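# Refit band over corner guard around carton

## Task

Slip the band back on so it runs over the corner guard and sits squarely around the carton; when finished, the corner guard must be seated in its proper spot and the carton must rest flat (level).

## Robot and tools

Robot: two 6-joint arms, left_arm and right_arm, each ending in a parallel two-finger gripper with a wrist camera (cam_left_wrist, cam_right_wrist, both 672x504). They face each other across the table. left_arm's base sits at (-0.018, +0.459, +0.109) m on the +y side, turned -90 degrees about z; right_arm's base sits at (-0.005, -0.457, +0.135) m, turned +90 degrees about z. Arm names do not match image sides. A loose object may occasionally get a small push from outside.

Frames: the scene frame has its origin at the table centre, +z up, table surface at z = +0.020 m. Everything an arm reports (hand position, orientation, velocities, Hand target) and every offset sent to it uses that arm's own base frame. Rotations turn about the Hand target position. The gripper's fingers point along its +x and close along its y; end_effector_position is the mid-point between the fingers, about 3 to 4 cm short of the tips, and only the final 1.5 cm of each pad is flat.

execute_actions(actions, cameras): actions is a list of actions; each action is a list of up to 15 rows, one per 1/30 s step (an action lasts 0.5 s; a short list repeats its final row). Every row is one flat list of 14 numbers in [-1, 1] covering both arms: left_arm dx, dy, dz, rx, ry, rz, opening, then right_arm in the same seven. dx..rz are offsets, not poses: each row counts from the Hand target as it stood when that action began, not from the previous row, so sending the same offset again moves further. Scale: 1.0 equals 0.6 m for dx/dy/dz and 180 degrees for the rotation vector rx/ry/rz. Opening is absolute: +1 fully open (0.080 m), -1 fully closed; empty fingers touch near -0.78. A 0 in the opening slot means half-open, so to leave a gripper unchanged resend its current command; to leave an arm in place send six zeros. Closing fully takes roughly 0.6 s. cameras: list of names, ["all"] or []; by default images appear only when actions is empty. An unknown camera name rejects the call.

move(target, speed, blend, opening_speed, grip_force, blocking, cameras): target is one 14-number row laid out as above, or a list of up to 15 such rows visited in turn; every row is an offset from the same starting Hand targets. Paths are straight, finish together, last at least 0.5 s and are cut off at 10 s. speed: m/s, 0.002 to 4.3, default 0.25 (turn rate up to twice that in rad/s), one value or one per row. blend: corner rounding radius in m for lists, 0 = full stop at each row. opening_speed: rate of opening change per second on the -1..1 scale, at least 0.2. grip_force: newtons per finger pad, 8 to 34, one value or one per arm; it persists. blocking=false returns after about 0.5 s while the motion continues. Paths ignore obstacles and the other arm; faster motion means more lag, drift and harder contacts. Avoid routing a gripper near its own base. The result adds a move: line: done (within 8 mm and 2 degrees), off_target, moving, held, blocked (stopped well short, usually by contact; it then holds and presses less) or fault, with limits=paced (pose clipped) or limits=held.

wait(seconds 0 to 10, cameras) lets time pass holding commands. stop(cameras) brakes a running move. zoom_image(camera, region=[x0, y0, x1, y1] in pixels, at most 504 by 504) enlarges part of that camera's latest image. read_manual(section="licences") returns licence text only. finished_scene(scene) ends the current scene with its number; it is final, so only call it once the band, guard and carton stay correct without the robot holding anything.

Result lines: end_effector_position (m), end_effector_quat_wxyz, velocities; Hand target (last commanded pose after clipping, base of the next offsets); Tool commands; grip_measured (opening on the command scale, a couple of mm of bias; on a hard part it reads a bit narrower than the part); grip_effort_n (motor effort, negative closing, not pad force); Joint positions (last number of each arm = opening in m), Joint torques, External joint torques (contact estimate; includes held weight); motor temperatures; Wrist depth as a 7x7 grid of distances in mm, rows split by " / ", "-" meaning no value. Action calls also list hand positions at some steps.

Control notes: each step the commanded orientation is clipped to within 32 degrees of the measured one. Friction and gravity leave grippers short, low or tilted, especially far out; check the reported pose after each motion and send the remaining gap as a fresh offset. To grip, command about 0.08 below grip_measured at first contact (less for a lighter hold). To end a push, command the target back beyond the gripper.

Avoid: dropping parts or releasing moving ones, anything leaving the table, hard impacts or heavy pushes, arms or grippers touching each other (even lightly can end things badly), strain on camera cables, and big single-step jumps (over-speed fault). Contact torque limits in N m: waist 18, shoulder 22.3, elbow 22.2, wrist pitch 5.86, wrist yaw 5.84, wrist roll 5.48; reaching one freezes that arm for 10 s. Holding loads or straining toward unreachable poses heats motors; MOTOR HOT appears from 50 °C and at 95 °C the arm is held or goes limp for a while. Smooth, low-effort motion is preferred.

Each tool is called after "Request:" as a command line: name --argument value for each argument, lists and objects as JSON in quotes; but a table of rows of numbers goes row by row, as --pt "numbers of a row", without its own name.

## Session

Request:
execute_actions --actions '[]'

Scene clock: 0.00 s.
left_arm: end_effector_position=(+0.1303, +0.2218, +0.1236) grip_measured=+1.000 grip_effort_n=n/a end_effector_quat_wxyz=(+0.112, -0.617, +0.161, +0.762) | right_arm: end_effector_position=(+0.2141, -0.2837, +0.0664) grip_measured=+1.000 grip_effort_n=n/a end_effector_quat_wxyz=(+0.795, +0.446, +0.051, -0.407)
Joint positions: left_arm=[0.947 1.64 1.282 -1.365 -0.158 -1.816 0.08] | right_arm=[-1.037 1.55 0.375 0.695 -0.269 0.705 0.08]
Joint velocities: within noise
Joint torques (N m): no reading
External joint torques (N m): no reading
Motor temperatures (°C): left_arm=[24 23 26 26 26 26] | right_arm=[26 24 24 25 27 25]
Heat: left arm: hottest elbow 26 °C (+0.0 °C/min); right arm: hottest wrist yaw 27 °C (+0.0 °C/min).
Wrist depth (mm): cam_left_wrist=[295 284 255 242 - 241 218 / 247 271 263 266 258 248 238 / 230 280 291 277 266 257 245 / 328 316 297 288 275 259 253 / - 79 276 293 284 104 255 / - 72 320 302 290 284 83 / - - 335 316 302 290 76] | cam_right_wrist=[- - - 1043 - 947 909 / - 1754 - - - 1204 1038 / - 1840 2057 1754 1397 1143 967 / - 1529 474 371 298 241 206 / - - 387 343 272 105 198 / - - 363 327 233 227 78 / - - 357 290 238 214 -]
Hand target: left_arm +0.1300, +0.2215, +0.1230; +0.111, -0.616, +0.162, +0.763 | right_arm +0.2147, -0.2847, +0.0687; +0.797, +0.445, +0.048, -0.406
Tool commands: left_gripper/opening=+1.0 right_gripper/opening=+1.0

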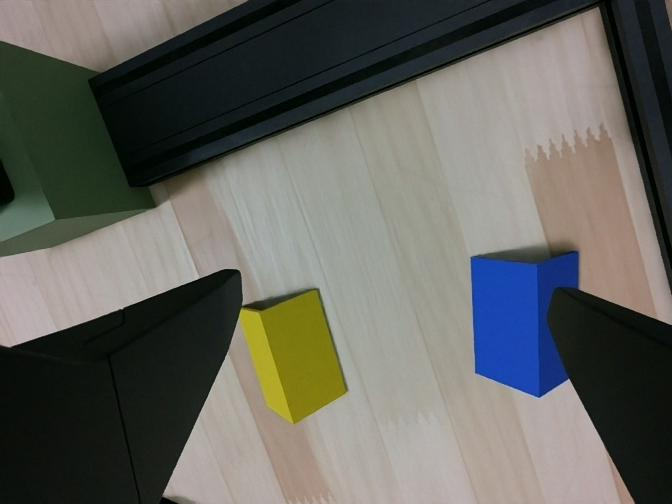

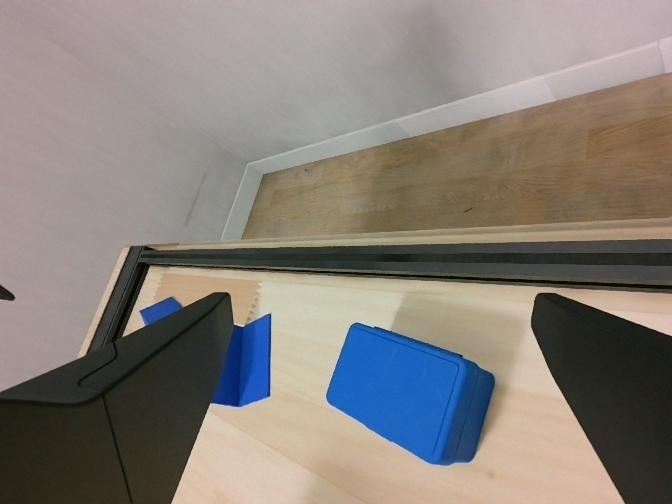

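Request:
move --pt "0.1 -0.1 0.395 0 0 0 1 0 0 0.1 0 0 0 0" --pt "0.2 -0.336 0.395 0.212 -0.09 -0.861 1 0 0 0.1 0 0 0 0" --speed 0.6 --blend 0.06 --cameras '["cam_left_wrist"]'

Request:
zoom_image --camera "cam_left_wrist" --region '[180, 0, 580, 260]'

Scene clock: 14.73 s.
left_arm: end_effector_position=(+0.2515, +0.0200, +0.3613) grip_measured=+1.000 grip_effort_n=-1.6 end_effector_quat_wxyz=(+0.905, +0.000, +0.424, +0.002) | right_arm: end_effector_position=(+0.2125, -0.2810, +0.1174) grip_measured=+0.003 grip_effort_n=-14.2 end_effector_quat_wxyz=(+0.791, +0.452, +0.060, -0.409)
Joint positions: left_arm=[0.124 1.235 1.769 -1.414 0.075 0.093 0.08] | right_arm=[-1.037 1.314 0.491 0.321 -0.269 0.705 0.035]
Joint torques (N m): left_arm=[0.32 -4.54 3.46 1.58 0.2 0.13] | right_arm=[0.05 -4.21 8.88 1.84 -0.09 -0.06]
External joint torques (N m): left_arm=[0.34 -1.86 -1.82 0.2 0.16 0.13] | right_arm=[0.03 -0.1 2.92 0.27 -0.01 -0.03]
Heat: left arm: hottest elbow 28 °C (+8.1 °C/min); right arm: hottest wrist yaw 27 °C (+0.0 °C/min).
Wrist depth (mm): cam_left_wrist=[1436 662 643 641 624 619 620 / 1483 617 598 434 431 433 584 / 1375 574 571 556 477 550 554 / 1375 556 544 542 535 532 532 / - 79 514 515 517 104 - / - 72 497 490 493 489 83 / - - 475 470 468 - 76] | cam_right_wrist=[- - - - - - - / 1286 1727 - 1571 2095 1236 1072 / 1605 1901 2333 1840 1441 1185 1010 / - - 608 475 370 308 265 / - 732 - 390 318 277 244 / - - - 365 289 74 - / - - - 344 308 71 -]
Hand target: left_arm +0.2500, +0.0198, +0.3600; +0.906, +0.000, +0.424, +0.001 | right_arm +0.2147, -0.2847, +0.1288; +0.797, +0.445, +0.048, -0.406
Off the commanded pose: left_arm 0.002 m, 0 deg | right_arm 0.012 m, 2 deg.
move: off_target (right_arm); limits=paced
Images, in order (width x height): cam_left_wrist 672x504.

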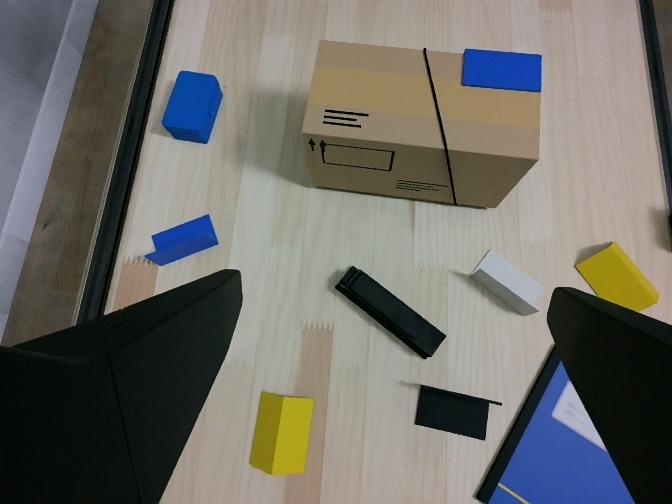

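Scaled by 1.260 from the camera's 672x504 image, which has a finer 960x720 frame.

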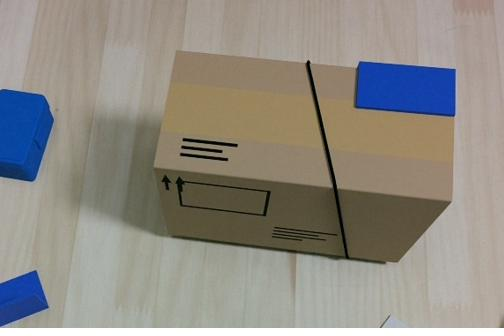

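Request:
move --pt "0 0 0 0 0 0 -0.3 -0.108 0.417 0.067 -0.178 0.181 0.379 -0.3" --pt "0.178 -0.097 -0.352 0 -0.028 0 -0.3 0.034 0.52 -0.048 -0.178 0.181 0.379 -0.3" --speed 0.4 --blend '[0.03,0]' --cameras '["all"]'

Scene clock: 37.03 s.
left_arm: end_effector_position=(+0.3585, -0.0385, +0.1575) grip_measured=-0.297 grip_effort_n=-17.4 end_effector_quat_wxyz=(+0.927, -0.002, +0.375, -0.002) | right_arm: end_effector_position=(+0.2366, +0.0271, +0.1047) grip_measured=-0.297 grip_effort_n=-13.7 end_effector_quat_wxyz=(+0.926, -0.002, +0.378, +0.002)
Joint positions: left_arm=[-0.15 1.332 0.889 -0.33 -0.104 -0.106 0.022] | right_arm=[0.205 0.789 0.418 -0.415 0.144 0.14 0.022]
Joint torques (N m): left_arm=[-0.19 -4.94 4.69 1.68 -0.2 -0.1] | right_arm=[0.29 -0.4 6.06 1.86 0.12 0.13]
External joint torques (N m): left_arm=[-0.2 0.16 -2.26 0.2 -0.14 -0.1] | right_arm=[0.29 0.96 -0.46 0.49 0.06 0.13]
Motor temperatures (°C): left_arm=[24 25 28 28 26 26] | right_arm=[26 26 29 27 27 25]
Heat: left arm: hottest elbow 28 °C (+3.2 °C/min); right arm: hottest elbow 29 °C (+8.1 °C/min).
Wrist depth (mm): cam_left_wrist=[440 245 234 231 228 224 408 / 372 224 217 214 211 208 379 / 372 365 257 246 229 220 355 / 348 347 339 330 319 329 331 / 327 326 - 313 - 315 309 / - - - 297 - - - / - - - 245 - - -] | cam_right_wrist=[412 397 209 209 209 210 400 / 378 188 188 192 192 191 198 / 345 176 175 180 180 176 180 / 320 316 259 239 224 219 312 / 300 300 304 300 289 299 299 / 289 - - 280 - - 287 / - - - 263 - - -]
Hand target: left_arm +0.3569, -0.0384, +0.1488; +0.923, +0.000, +0.384, +0.001 | right_arm +0.2352, +0.0273, +0.1001; +0.924, -0.001, +0.383, +0.001
Off the commanded pose: left_arm 0.009 m, 1 deg | right_arm 0.005 m, 1 deg.
move: off_target (left_arm); blend cut to 0 m at target 1

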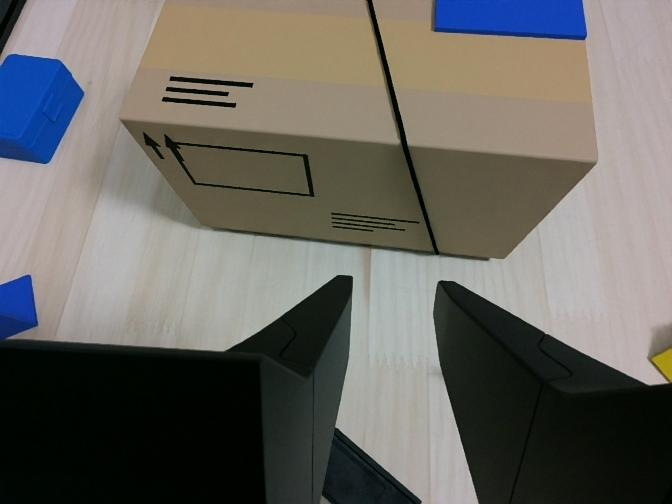

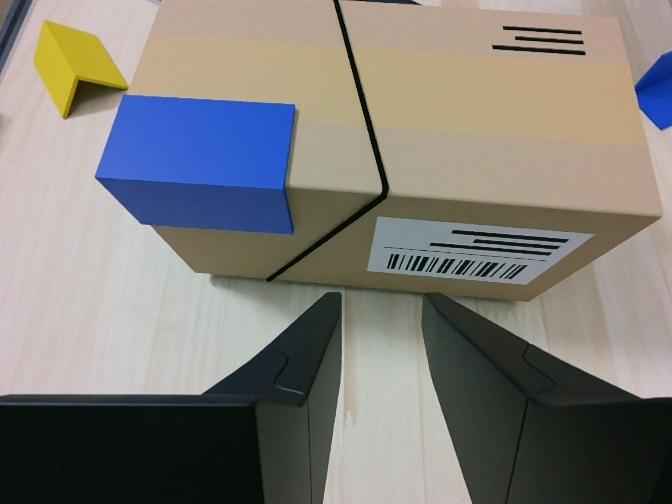

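Request:
move --target '[0.148,-0.03,-0.09,0,0,-0.025,-0.35,0.091,-0.012,-0.052,0,0,-0.025,-0.35]' --speed 0.15 --cameras '["all"]'

Scene clock: 50.27 s.
left_arm: end_effector_position=(+0.4419, -0.0564, +0.0964) grip_measured=-0.347 grip_effort_n=-17.9 end_effector_quat_wxyz=(+0.923, +0.014, +0.383, -0.034) | right_arm: end_effector_position=(+0.2859, +0.0208, +0.0652) grip_measured=-0.347 grip_effort_n=-14.2 end_effector_quat_wxyz=(+0.921, +0.010, +0.388, -0.032)
Joint positions: left_arm=[-0.144 1.746 1.044 -0.087 -0.05 -0.049 0.019] | right_arm=[0.156 1.171 0.413 -0.051 0.16 0.157 0.019]
Joint torques (N m): left_arm=[0.3 -7.87 6.81 1.66 0.15 0.13] | right_arm=[-0.31 -1.58 8.08 1.85 0.15 0.13]
External joint torques (N m): left_arm=[0.4 -0.08 0.42 0.21 0.17 0.12] | right_arm=[-0.29 1.46 2.17 0.48 0.07 0.13]
Heat: left arm: hottest wrist pitch 30 °C (+4.8 °C/min); right arm: hottest elbow 29 °C (+6.0 °C/min).
Wrist depth (mm): cam_left_wrist=[146 145 143 141 138 136 136 / 136 134 133 131 129 128 126 / 125 124 125 122 119 118 118 / 152 144 128 119 116 115 117 / 257 252 - 189 93 170 243 / - - - 237 - - - / - - - 225 - - -] | cam_right_wrist=[152 149 152 152 150 150 150 / 138 138 138 138 138 138 138 / 124 125 126 128 130 128 128 / - 118 121 121 123 119 121 / 254 251 177 171 - 166 251 / 248 - - 239 - - 249 / - - - 225 - - -]
Hand target: left_arm +0.4457, -0.0563, +0.0948; +0.923, +0.015, +0.384, -0.035 | right_arm +0.2897, +0.0200, +0.0688; +0.923, +0.014, +0.383, -0.036
Off the commanded pose: left_arm 0.004 m, 0 deg | right_arm 0.005 m, 1 deg.
move: done

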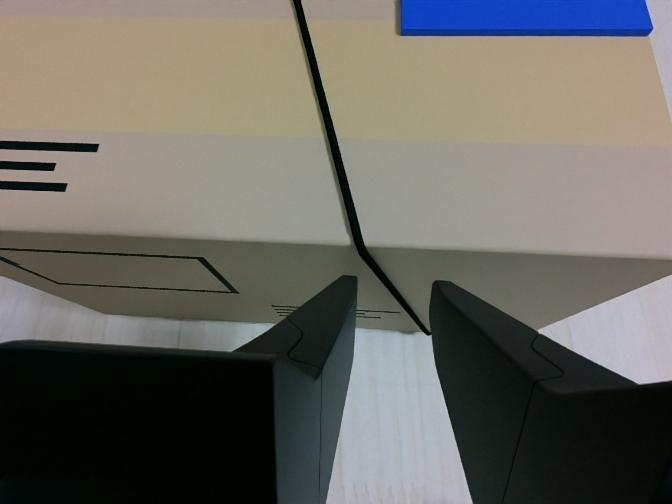

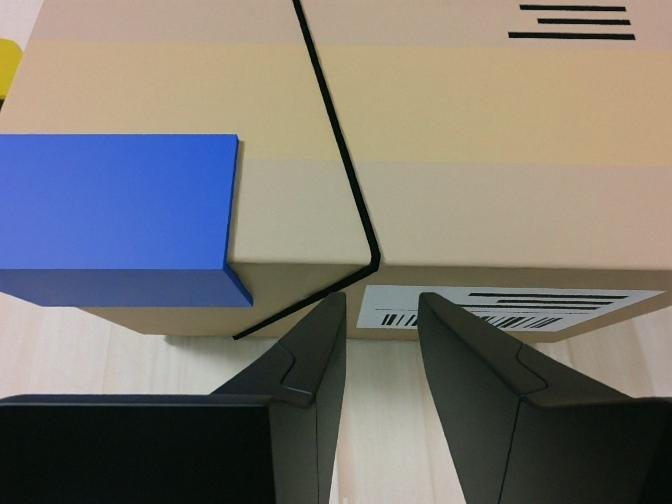

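Request:
move --target '[0.021,0.015,-0.0113,0,0,0,-0.4,0.024,0,-0.0155,0,0,0,-0.4]' --speed 0.06 --cameras '["all"]'

Scene clock: 58.30 s.
left_arm: end_effector_position=(+0.4538, -0.0476, +0.0897) grip_measured=-0.397 grip_effort_n=-17.9 end_effector_quat_wxyz=(+0.923, +0.015, +0.384, -0.034) | right_arm: end_effector_position=(+0.2971, +0.0198, +0.0544) grip_measured=-0.397 grip_effort_n=-14.2 end_effector_quat_wxyz=(+0.920, +0.012, +0.391, -0.036)
Joint positions: left_arm=[-0.114 1.795 1.076 -0.07 -0.029 -0.028 0.017] | right_arm=[0.146 1.268 0.422 0.029 0.158 0.157 0.017]
Joint torques (N m): left_arm=[0.31 -7.93 7.07 1.74 0.15 0.14] | right_arm=[-0.35 -1.33 8.73 2.25 -0.06 -0.09]
External joint torques (N m): left_arm=[0.28 0.27 0.66 0.27 0.18 0.14] | right_arm=[-0.34 2.11 3.07 0.9 -0.14 -0.09]
Heat: left arm: hottest elbow 30 °C (+4.1 °C/min); right arm: hottest elbow 29 °C (+5.1 °C/min).
Wrist depth (mm): cam_left_wrist=[137 134 133 131 127 126 125 / 124 124 123 121 120 119 119 / 117 116 115 113 112 111 111 / 112 111 109 108 105 105 105 / 247 173 - 142 111 126 168 / - - - 227 - - - / - - - 218 - - -] | cam_right_wrist=[134 136 136 134 134 134 134 / - 124 124 124 124 124 124 / - 110 113 115 115 115 115 / - 104 107 107 107 107 107 / 241 182 126 110 108 123 142 / 237 - - 229 - - 235 / - - - 219 - - -]
Hand target: left_arm +0.4583, -0.0474, +0.0881; +0.923, +0.015, +0.383, -0.035 | right_arm +0.3042, +0.0201, +0.0595; +0.923, +0.014, +0.383, -0.036
Off the commanded pose: left_arm 0.005 m, 0 deg | right_arm 0.009 m, 1 deg.
move: off_target (right_arm)

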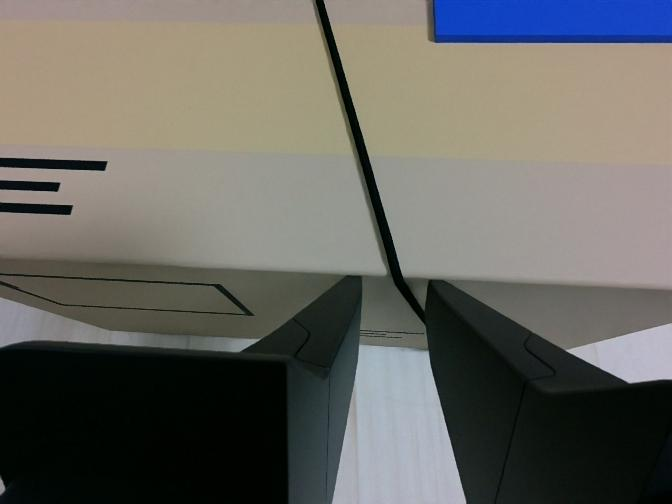

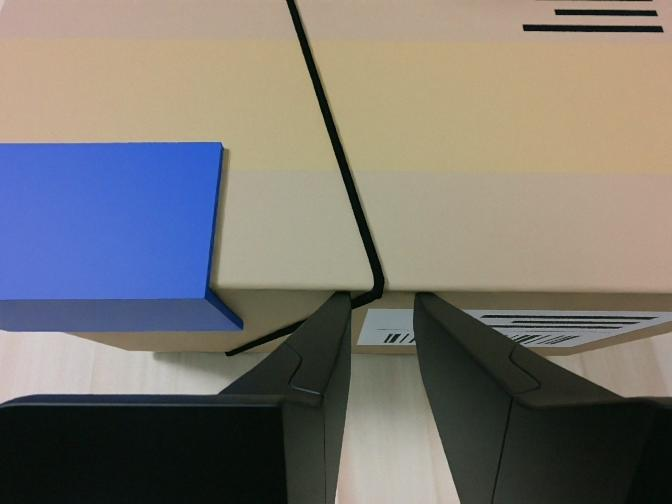

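Request:
move --pt "0.007 0 -0.009 0 0 0 -0.4 0.004 0 -0.004 0 0 0 -0.4" --pt "0.007 0 -0.009 0 0 0 -0.98 0.004 0 -0.004 0 0 0 -0.98" --pt "-0.02 0 0.025 0 0 0 -0.98 -0.03 0 0.028 0 0 0 -0.98" --speed 0.05 --opening_speed 0.8 --cameras '["all"]'

Scene clock: 66.23 s.
left_arm: end_effector_position=(+0.4470, -0.0480, +0.0919) grip_measured=-0.772 grip_effort_n=-34.7 end_effector_quat_wxyz=(+0.918, +0.015, +0.395, -0.037) | right_arm: end_effector_position=(+0.2817, +0.0188, +0.0680) grip_measured=-0.772 grip_effort_n=-31.4 end_effector_quat_wxyz=(+0.918, +0.010, +0.394, -0.036)
Joint positions: left_arm=[-0.115 1.775 1.076 -0.115 -0.023 -0.027 0] | right_arm=[0.153 1.146 0.422 -0.101 0.162 0.159 0]
Joint torques (N m): left_arm=[0.04 -13.84 5.28 1.37 -0.12 0.02] | right_arm=[0.25 -2.96 8.52 1.56 0.14 0.13]
External joint torques (N m): left_arm=[0.04 -5.75 -1.19 -0.08 -0.1 0.01] | right_arm=[0.26 -0.05 2.62 0.23 0.06 0.13]
Heat: left arm: hottest elbow 31 °C (+4.1 °C/min); right arm: hottest elbow 31 °C (+6.1 °C/min).
Wrist depth (mm): cam_left_wrist=[135 133 131 128 126 125 125 / - 122 122 120 118 118 118 / 116 116 114 113 112 111 111 / - 123 117 112 108 113 106 / 250 245 206 - 75 194 235 / - - - - - - - / - - - - - - -] | cam_right_wrist=[153 150 151 151 151 151 152 / 139 139 139 142 140 142 140 / 124 128 128 130 130 130 131 / - 121 125 133 125 131 125 / 255 252 232 93 167 223 257 / 249 249 - - - - 248 / - - - - - - -]
Hand target: left_arm +0.4462, -0.0473, +0.1031; +0.923, +0.015, +0.384, -0.035 | right_arm +0.2862, +0.0201, +0.0763; +0.923, +0.014, +0.383, -0.036
Off the commanded pose: left_arm 0.011 m, 1 deg | right_arm 0.009 m, 1 deg.
move: off_target (left_arm, right_arm); target 2's new opening was sent with left_arm's hand 0.010 m and 0 deg from that target

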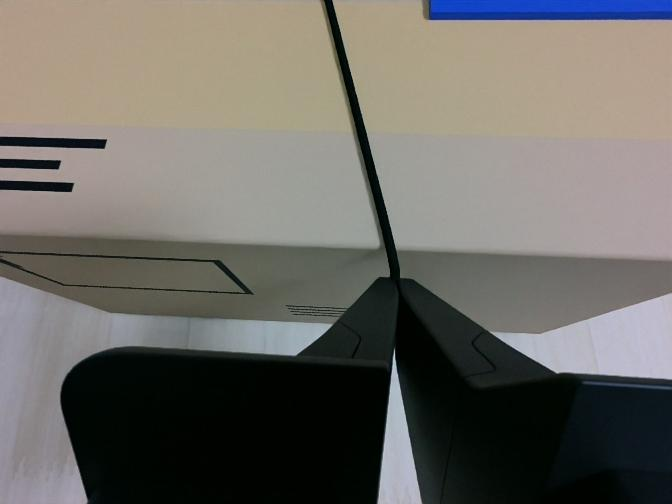

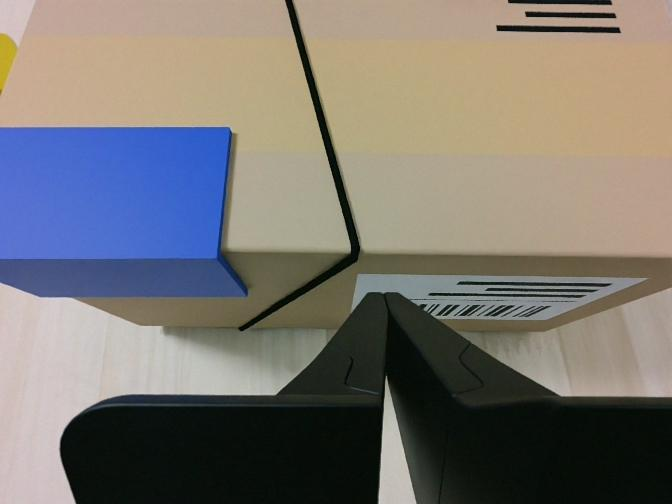

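Request:
move --pt "0 0 0 0 0 0 -0.98 0 0.010 0 0 0 0 -0.45" --pt "0 0 0 0 0 0 -0.98 0.0405 0.010 -0.02 0 0 0 -0.45" --pt "0 0 0 0 0 0 -0.98 0.0405 0.010 -0.032 0 0 0 -0.45" --speed 0.06 --cameras '["cam_right_wrist"]'

Request:
zoom_image --camera "cam_right_wrist" --region '[260, 200, 520, 395]'

Scene clock: 76.53 s.
left_arm: end_effector_position=(+0.4468, -0.0480, +0.0917) grip_measured=-0.772 grip_effort_n=-34.7 end_effector_quat_wxyz=(+0.917, +0.015, +0.396, -0.037) | right_arm: end_effector_position=(+0.3060, +0.0256, +0.0617) grip_measured=-0.452 grip_effort_n=9.5 end_effector_quat_wxyz=(+0.924, +0.013, +0.380, -0.039)
Joint positions: left_arm=[-0.115 1.775 1.076 -0.116 -0.023 -0.027 0] | right_arm=[0.172 1.286 0.454 0.035 0.183 0.177 0.015]
Joint torques (N m): left_arm=[0.06 -13.82 5.25 1.46 -0.12 0.01] | right_arm=[-0.48 0.75 6.99 3.62 -0.33 -0.14]
External joint torques (N m): left_arm=[0.04 -5.77 -1.19 0.02 -0.1 0.01] | right_arm=[-0.48 4.37 1.34 2.27 -0.41 -0.14]
Motor temperatures (°C): left_arm=[24 33 30 30 25 26] | right_arm=[26 26 32 30 27 25]
Heat: left arm: hottest shoulder 33 °C (+8.1 °C/min); right arm: hottest elbow 32 °C (+6.0 °C/min). Heating fast: the left arm's shoulder motor: a push or a pull is the cause, and it goes on while you think. Ease it with your next call, before anything else.
Wrist depth (mm): cam_left_wrist=[132 129 127 125 124 123 122 / - 121 121 119 117 116 117 / 116 115 114 113 112 111 110 / 122 119 111 109 107 108 105 / 250 227 199 - 76 188 234 / - - - - - - - / - - - - - - -] | cam_right_wrist=[154 151 151 150 151 150 153 / 136 139 136 136 136 136 136 / - 127 124 124 126 124 122 / - 113 113 114 114 114 114 / - 105 110 109 107 121 121 / 246 - - 194 - - 243 / - - - 225 - - -]
Hand target: left_arm +0.4462, -0.0473, +0.1031; +0.923, +0.015, +0.384, -0.035 | right_arm +0.3104, +0.0260, +0.0571; +0.923, +0.014, +0.383, -0.036
Off the commanded pose: left_arm 0.011 m, 2 deg | right_arm 0.006 m, 0 deg.
move: off_target (left_arm)
Images, in order (width x height): cam_right_wrist 672x504.

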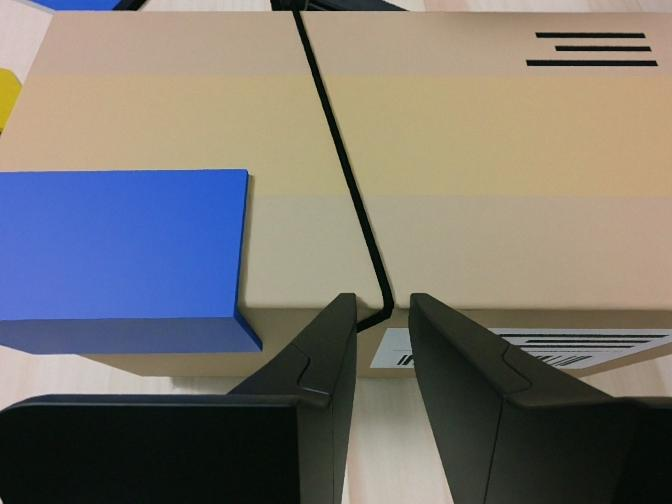

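Scaled by 1.938 from the camera's 672x504 image, which has a finer 960x720 frame.

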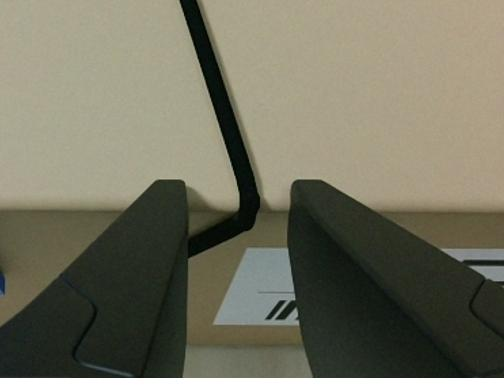

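Request:
move --pt "0 0 0 0 0 0 -0.98 0 0 -0.002 0 0 0 -0.98" --pt "0 0 0 0 0 0 -0.98 -0.033 0 0.033 0 0 0 -0.98" --speed 0.05 --opening_speed 0.8 --cameras '["all"]'

Scene clock: 81.80 s.
left_arm: end_effector_position=(+0.4467, -0.0481, +0.0920) grip_measured=-0.772 grip_effort_n=-34.7 end_effector_quat_wxyz=(+0.918, +0.015, +0.395, -0.037) | right_arm: end_effector_position=(+0.2889, +0.0279, +0.0703) grip_measured=-0.771 grip_effort_n=-38.4 end_effector_quat_wxyz=(+0.919, +0.011, +0.393, -0.030)
Joint positions: left_arm=[-0.115 1.774 1.076 -0.116 -0.023 -0.027 0] | right_arm=[0.185 1.182 0.451 -0.093 0.173 0.18 0]
Joint torques (N m): left_arm=[0.08 -13.76 5.26 1.47 -0.13 0.01] | right_arm=[-0.07 -3.96 7.15 1.46 0.46 0.13]
External joint torques (N m): left_arm=[0.08 -5.71 -1.18 0.02 -0.11 0.01] | right_arm=[-0.05 -0.83 1.27 0.14 0.38 0.13]
Heat: left arm: hottest shoulder 35 °C (+10.0 °C/min); right arm: hottest elbow 32 °C (+5.0 °C/min). Heating fast: the left arm's shoulder motor: a push or a pull is the cause, and it goes on while you think. Ease it with your next call, before anything else.
Wrist depth (mm): cam_left_wrist=[135 133 131 129 126 126 125 / - 123 121 120 119 118 118 / 116 116 115 113 112 111 111 / - 137 118 112 108 113 106 / 249 229 207 - 75 198 236 / - - - - - - - / - - - - - - -] | cam_right_wrist=[154 154 153 153 153 153 153 / 142 142 142 144 142 144 142 / 127 129 130 132 132 132 132 / - 120 122 124 125 123 123 / 258 256 257 84 141 186 255 / 252 253 - - - - 249 / - - - - - - -]
Hand target: left_arm +0.4463, -0.0474, +0.1031; +0.923, +0.015, +0.383, -0.035 | right_arm +0.2906, +0.0261, +0.0769; +0.923, +0.014, +0.383, -0.036
Off the commanded pose: left_arm 0.011 m, 1 deg | right_arm 0.007 m, 1 deg.
move: off_target (left_arm)

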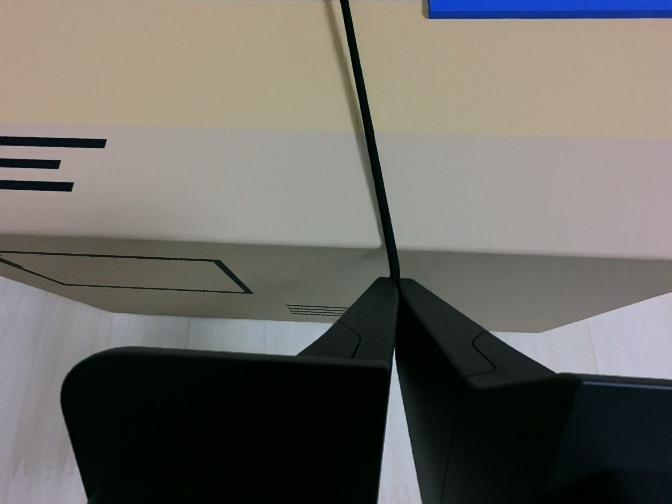

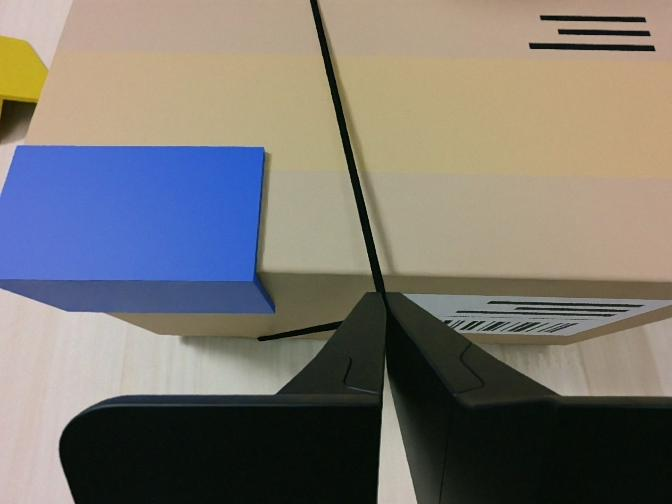

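Request:
move --target '[-0.01,-0.0733,0.004,0,0,0,-0.98,0.002,0.1017,0.012,0,0,0,-0.98]' --speed 0.06 --cameras '["all"]'

Scene clock: 93.67 s.
left_arm: end_effector_position=(+0.4379, -0.0887, +0.0911) grip_measured=-0.772 grip_effort_n=-34.2 end_effector_quat_wxyz=(+0.917, +0.018, +0.398, -0.034) | right_arm: end_effector_position=(+0.2871, +0.0836, +0.0767) grip_measured=-0.771 grip_effort_n=-37.9 end_effector_quat_wxyz=(+0.920, +0.009, +0.391, -0.037)
Joint positions: left_arm=[-0.238 1.773 1.076 -0.13 -0.114 -0.116 0] | right_arm=[0.468 1.259 0.535 -0.161 0.374 0.403 0]
Joint torques (N m): left_arm=[-0.48 -13.13 6.85 1.09 -0.13 -0.1] | right_arm=[0.48 -2.66 9.16 1.29 0.36 0.12]
External joint torques (N m): left_arm=[-0.5 -5.13 0.41 -0.34 -0.06 -0.1] | right_arm=[0.47 0.92 3.32 0.05 0.18 0.12]
Heat: left arm: hottest shoulder 37 °C (+12.1 °C/min); right arm: hottest elbow 32 °C (+3.0 °C/min).
Wrist depth (mm): cam_left_wrist=[136 133 132 128 126 125 300 / - 123 122 120 118 117 282 / 117 117 115 113 111 110 264 / 166 144 147 142 124 121 248 / 252 248 246 - 76 239 236 / - - - - - - - / - - - - - - -] | cam_right_wrist=[351 352 162 162 163 164 165 / 317 324 150 150 150 154 152 / 302 302 135 138 139 141 141 / 282 279 128 128 131 133 134 / 265 265 259 84 164 218 215 / 255 256 - - - - 258 / - - - - - - -]
Hand target: left_arm +0.4402, -0.0913, +0.1054; +0.923, +0.015, +0.384, -0.035 | right_arm +0.2918, +0.0871, +0.0840; +0.923, +0.014, +0.383, -0.036
Off the commanded pose: left_arm 0.015 m, 2 deg | right_arm 0.009 m, 1 deg.
move: off_target (left_arm, right_arm)

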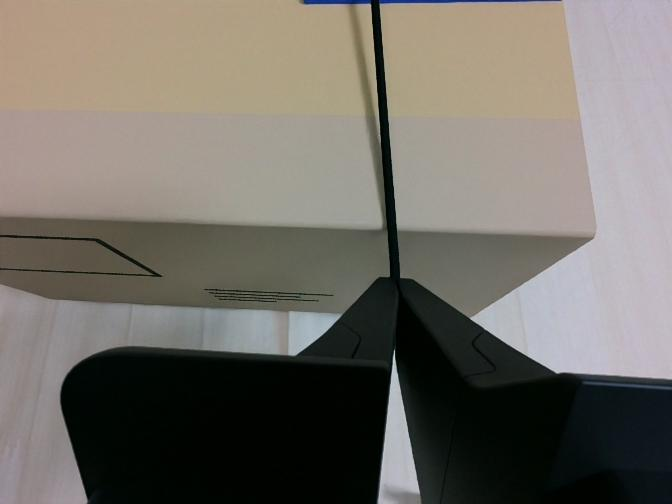

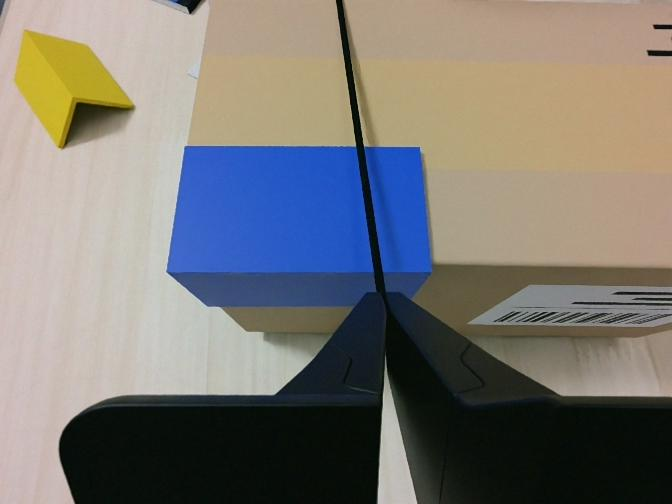

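Request:
move --pt "0 -0.004 0 0 0 0 -0.98 0.001 0.018 0 0 0 0 -0.98" --pt "0.0247 -0.004 -0.031 0 0 0 -0.98 0.025 0.018 -0.035 0 0 0 -0.98" --speed 0.05 --cameras '["all"]'

Scene clock: 106.97 s.
left_arm: end_effector_position=(+0.4493, -0.0928, +0.0850) grip_measured=-0.772 grip_effort_n=-34.2 end_effector_quat_wxyz=(+0.921, +0.016, +0.389, -0.034) | right_arm: end_effector_position=(+0.3033, +0.0968, +0.0647) grip_measured=-0.771 grip_effort_n=-37.9 end_effector_quat_wxyz=(+0.923, +0.013, +0.384, -0.037)
Joint positions: left_arm=[-0.242 1.82 1.094 -0.081 -0.118 -0.119 0] | right_arm=[0.491 1.382 0.557 -0.05 0.394 0.424 0]
Joint torques (N m): left_arm=[0.25 -8.77 7.35 1.91 0.07 0.11] | right_arm=[-0.47 -1.47 6.68 2.94 -0.06 -0.14]
External joint torques (N m): left_arm=[0.2 -0.47 0.97 0.46 0.15 0.1] | right_arm=[-0.45 2.78 1.07 1.68 -0.25 -0.14]
Heat: left arm: hottest shoulder 36 °C (+11.0 °C/min); right arm: hottest elbow 32 °C (+3.0 °C/min).
Wrist depth (mm): cam_left_wrist=[128 127 125 123 120 120 300 / - 118 116 114 113 111 279 / 111 110 109 107 106 106 262 / - 114 108 103 101 99 243 / 243 207 168 - 76 230 232 / - - - - - - - / - - - - - - -] | cam_right_wrist=[345 346 155 150 151 151 154 / 300 316 137 138 138 141 139 / 293 294 124 122 126 128 128 / 272 273 114 115 116 119 119 / 255 255 245 93 95 140 140 / 245 246 - - - - 248 / - - - - - - -]
Hand target: left_arm +0.4551, -0.0937, +0.0869; +0.923, +0.015, +0.384, -0.035 | right_arm +0.3069, +0.0979, +0.0632; +0.923, +0.014, +0.382, -0.036
Off the commanded pose: left_arm 0.006 m, 1 deg | right_arm 0.004 m, 0 deg.
move: done

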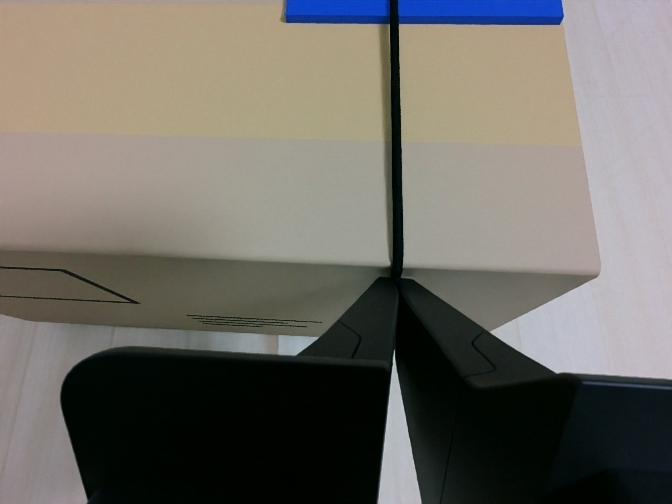

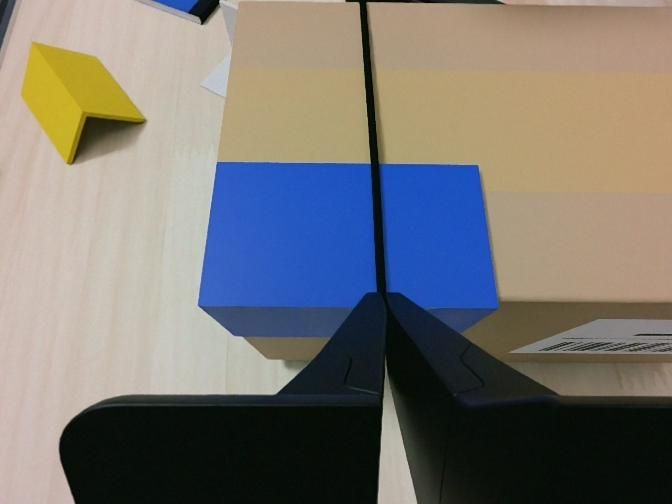

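Request:
move --pt "0.003 0 -0.003 0 0 0 -0.98 0.003 0 -0.005 0 0 0 -0.98" --pt "0.002 0 -0.002 0 0 0 -0.58 0.002 0 -0.004 0 0 0 -0.58" --pt "-0.04 0 0.04 0 0 0 -0.58 -0.035 0 0.035 0 0 0 -0.58" --speed 0.05 --opening_speed 0.25 --cameras '["all"]'

Scene clock: 116.23 s.
left_arm: end_effector_position=(+0.4351, -0.0943, +0.1110) grip_measured=-0.583 grip_effort_n=15.6 end_effector_quat_wxyz=(+0.923, +0.015, +0.382, -0.037) | right_arm: end_effector_position=(+0.2842, +0.0963, +0.0785) grip_measured=-0.583 grip_effort_n=12.3 end_effector_quat_wxyz=(+0.920, +0.008, +0.390, -0.036)
Joint positions: left_arm=[-0.255 1.724 1.082 -0.15 -0.122 -0.125 0.009] | right_arm=[0.53 1.274 0.555 -0.184 0.414 0.452 0.009]
Joint torques (N m): left_arm=[-0.16 -11.46 4.34 1.27 -0.2 -0.11] | right_arm=[0.3 -3.74 7.46 1.41 0.31 0.13]
External joint torques (N m): left_arm=[-0.16 -3.66 -2.22 -0.18 -0.13 -0.11] | right_arm=[0.29 -0.04 1.62 0.19 0.11 0.13]
Heat: left arm: hottest shoulder 36 °C (+10.1 °C/min); right arm: hottest elbow 32 °C (+3.0 °C/min).
Wrist depth (mm): cam_left_wrist=[167 165 163 157 155 337 340 / 156 153 150 147 147 312 315 / 143 140 140 137 136 292 293 / 160 140 135 133 131 272 276 / 270 267 219 - 76 262 259 / - - - - - - - / - - - - - - -] | cam_right_wrist=[361 357 169 166 167 168 169 / 317 325 155 151 155 157 156 / 304 307 138 139 140 144 144 / 284 284 130 - 134 138 138 / 267 268 268 93 178 233 230 / 257 258 - - - - 261 / - - - - - - -]
Hand target: left_arm +0.4312, -0.0937, +0.1109; +0.923, +0.015, +0.383, -0.035 | right_arm +0.2859, +0.0980, +0.0842; +0.923, +0.014, +0.382, -0.036
Off the commanded pose: left_arm 0.004 m, 0 deg | right_arm 0.006 m, 1 deg.
move: done

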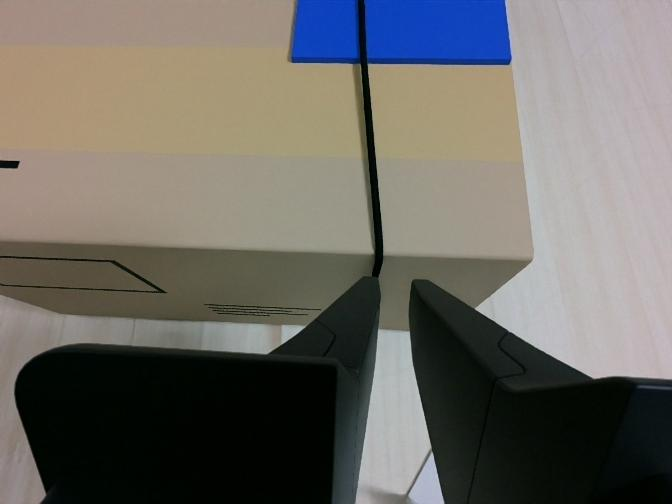

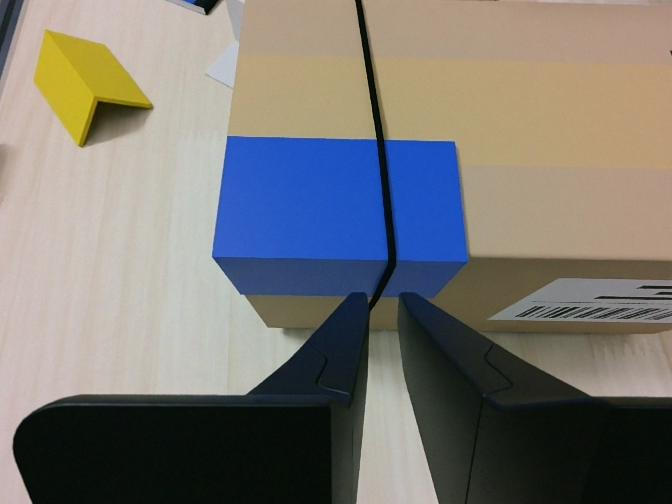

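Request:
move --pt "0 0.003 0 0 0 0 -0.45 -0.05 0 0.05 0 0 0 -0.58" --pt "0.044 0.003 -0.045 0 0 0 -0.45 -0.05 0 0.05 0 0 0 -0.58" --pt "0.044 0.003 -0.045 0 0 0 -0.98 -0.05 0 0.05 0 0 0 -0.58" --pt "0.016 0.003 -0.013 0 0 0 -0.98 -0.05 0 0.05 0 0 0 -0.58" --pt "0.016 0.019 -0.013 0 0 0 -0.98 -0.05 0 0.05 0 0 0 -0.58" --speed 0.06 --opening_speed 0.8 --cameras '["all"]'

Scene clock: 130.33 s.
left_arm: end_effector_position=(+0.4423, -0.0827, +0.0936) grip_measured=-0.772 grip_effort_n=-36.5 end_effector_quat_wxyz=(+0.918, +0.016, +0.394, -0.033) | right_arm: end_effector_position=(+0.2524, +0.0950, +0.1048) grip_measured=-0.583 grip_effort_n=12.3 end_effector_quat_wxyz=(+0.918, +0.005, +0.394, -0.038)
Joint positions: left_arm=[-0.219 1.776 1.085 -0.125 -0.103 -0.104 0] | right_arm=[0.613 1.1 0.577 -0.421 0.466 0.524 0.009]
Joint torques (N m): left_arm=[0.15 -13.88 4.65 1.64 0.09 0.13] | right_arm=[0.29 -2.79 9.24 1.33 0.33 0.15]
External joint torques (N m): left_arm=[0.15 -5.84 -1.76 0.21 0.15 0.13] | right_arm=[0.3 0.04 3.09 0.16 0.09 0.15]
Motor temperatures (°C): left_arm=[24 38 31 30 25 26] | right_arm=[26 27 33 30 27 25]
Heat: left arm: hottest shoulder 38 °C (+8.1 °C/min); right arm: hottest elbow 33 °C (+2.0 °C/min).
Wrist depth (mm): cam_left_wrist=[137 136 134 131 128 128 305 / 127 127 125 123 121 120 283 / 119 119 116 115 114 112 266 / 148 144 133 115 111 109 250 / 253 247 217 - 76 239 239 / - - - - - - - / - - - - - - -] | cam_right_wrist=[391 388 207 202 204 205 207 / 352 356 189 186 188 190 191 / 333 334 172 170 175 176 177 / 311 313 310 240 237 215 212 / 292 294 299 93 303 299 301 / 280 283 - - - - 289 / - - - - - - -]
Hand target: left_arm +0.4407, -0.0823, +0.1031; +0.923, +0.015, +0.384, -0.035 | right_arm +0.2558, +0.0979, +0.1141; +0.923, +0.014, +0.383, -0.036
Off the commanded pose: left_arm 0.010 m, 1 deg | right_arm 0.010 m, 2 deg.
move: off_target (left_arm, right_arm)

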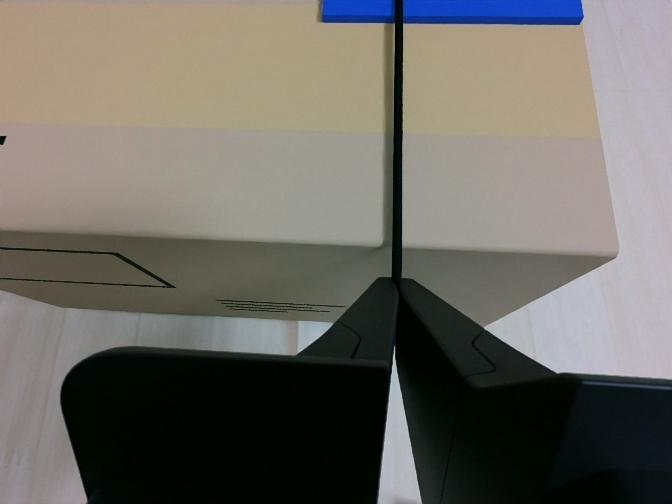

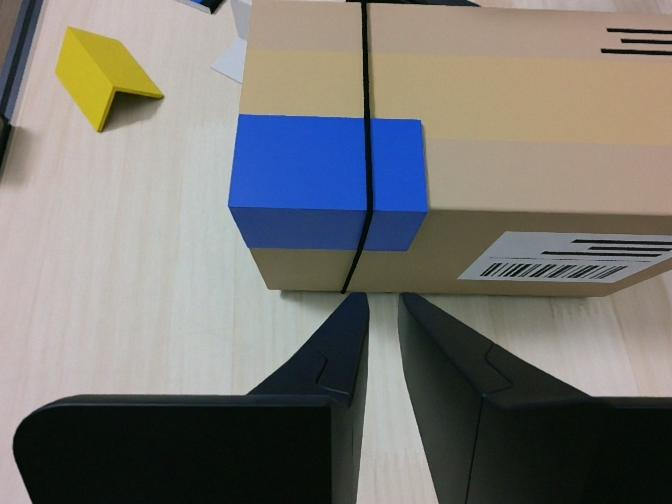

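Request:
move --pt "0.027 -0.001 -0.031 0 0 0 -0.98 0 0 0 0 0 0 -0.58" --pt "0.026 -0.001 -0.03 0 0 0 -0.58 0 0 0 0 0 0 -0.58" --pt "-0.03 -0.001 0.03 0 0 0 -0.58 0 0 0 0 0 0 -0.58" --pt "-0.15 0 0.2 0 0 0 -0.58 -0.1 0 0.1 0 0 0 -0.58" --speed '[0.05,0.05,0.06,0.2]' --opening_speed 0.3 --cameras '["all"]'

Scene clock: 140.57 s.
left_arm: end_effector_position=(+0.3502, -0.0820, +0.2175) grip_measured=-0.583 grip_effort_n=15.6 end_effector_quat_wxyz=(+0.920, +0.016, +0.390, -0.037) | right_arm: end_effector_position=(+0.1944, +0.0959, +0.1662) grip_measured=-0.583 grip_effort_n=12.3 end_effector_quat_wxyz=(+0.920, +0.004, +0.391, -0.038)
Joint positions: left_arm=[-0.292 1.335 1.152 -0.63 -0.148 -0.152 0.009] | right_arm=[0.865 0.898 0.752 -0.92 0.606 0.768 0.009]
Joint torques (N m): left_arm=[-0.17 -7.12 7.24 1.26 -0.22 -0.11] | right_arm=[0.33 -1.46 9.35 1.15 0.46 0.12]
External joint torques (N m): left_arm=[-0.17 -2.02 0.25 -0.2 -0.13 -0.11] | right_arm=[0.33 0.11 3.23 0.15 0.13 0.12]
Heat: left arm: hottest shoulder 40 °C (+5.0 °C/min); right arm: hottest elbow 34 °C (+2.0 °C/min).
Wrist depth (mm): cam_left_wrist=[509 504 495 495 481 479 1401 / 479 288 285 280 281 443 447 / 435 275 271 268 267 415 409 / 411 404 392 346 386 394 386 / 391 388 386 - 76 370 368 / - - - - - - - / - - - - - - -] | cam_right_wrist=[1539 481 481 292 290 498 508 / 442 436 435 267 271 273 280 / 406 410 411 250 258 260 284 / 379 381 383 369 364 360 397 / 354 357 364 93 370 370 370 / 341 343 - - - - 354 / - - - - - - -]
Hand target: left_arm +0.3507, -0.0823, +0.2231; +0.923, +0.015, +0.384, -0.035 | right_arm +0.1958, +0.0980, +0.1740; +0.923, +0.014, +0.383, -0.036
Off the commanded pose: left_arm 0.006 m, 1 deg | right_arm 0.008 m, 2 deg.
move: done

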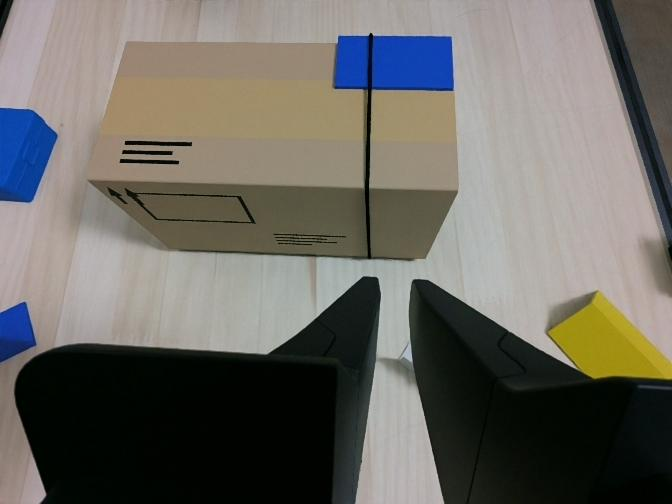

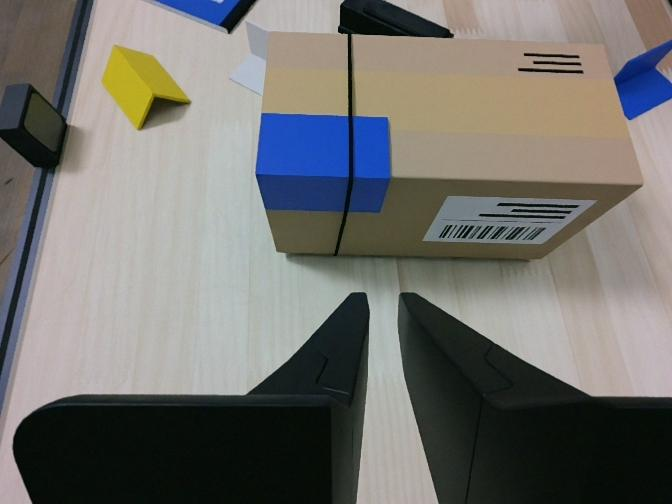

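Request:
finished_scene --scene 2

The scene is finished: the task was done.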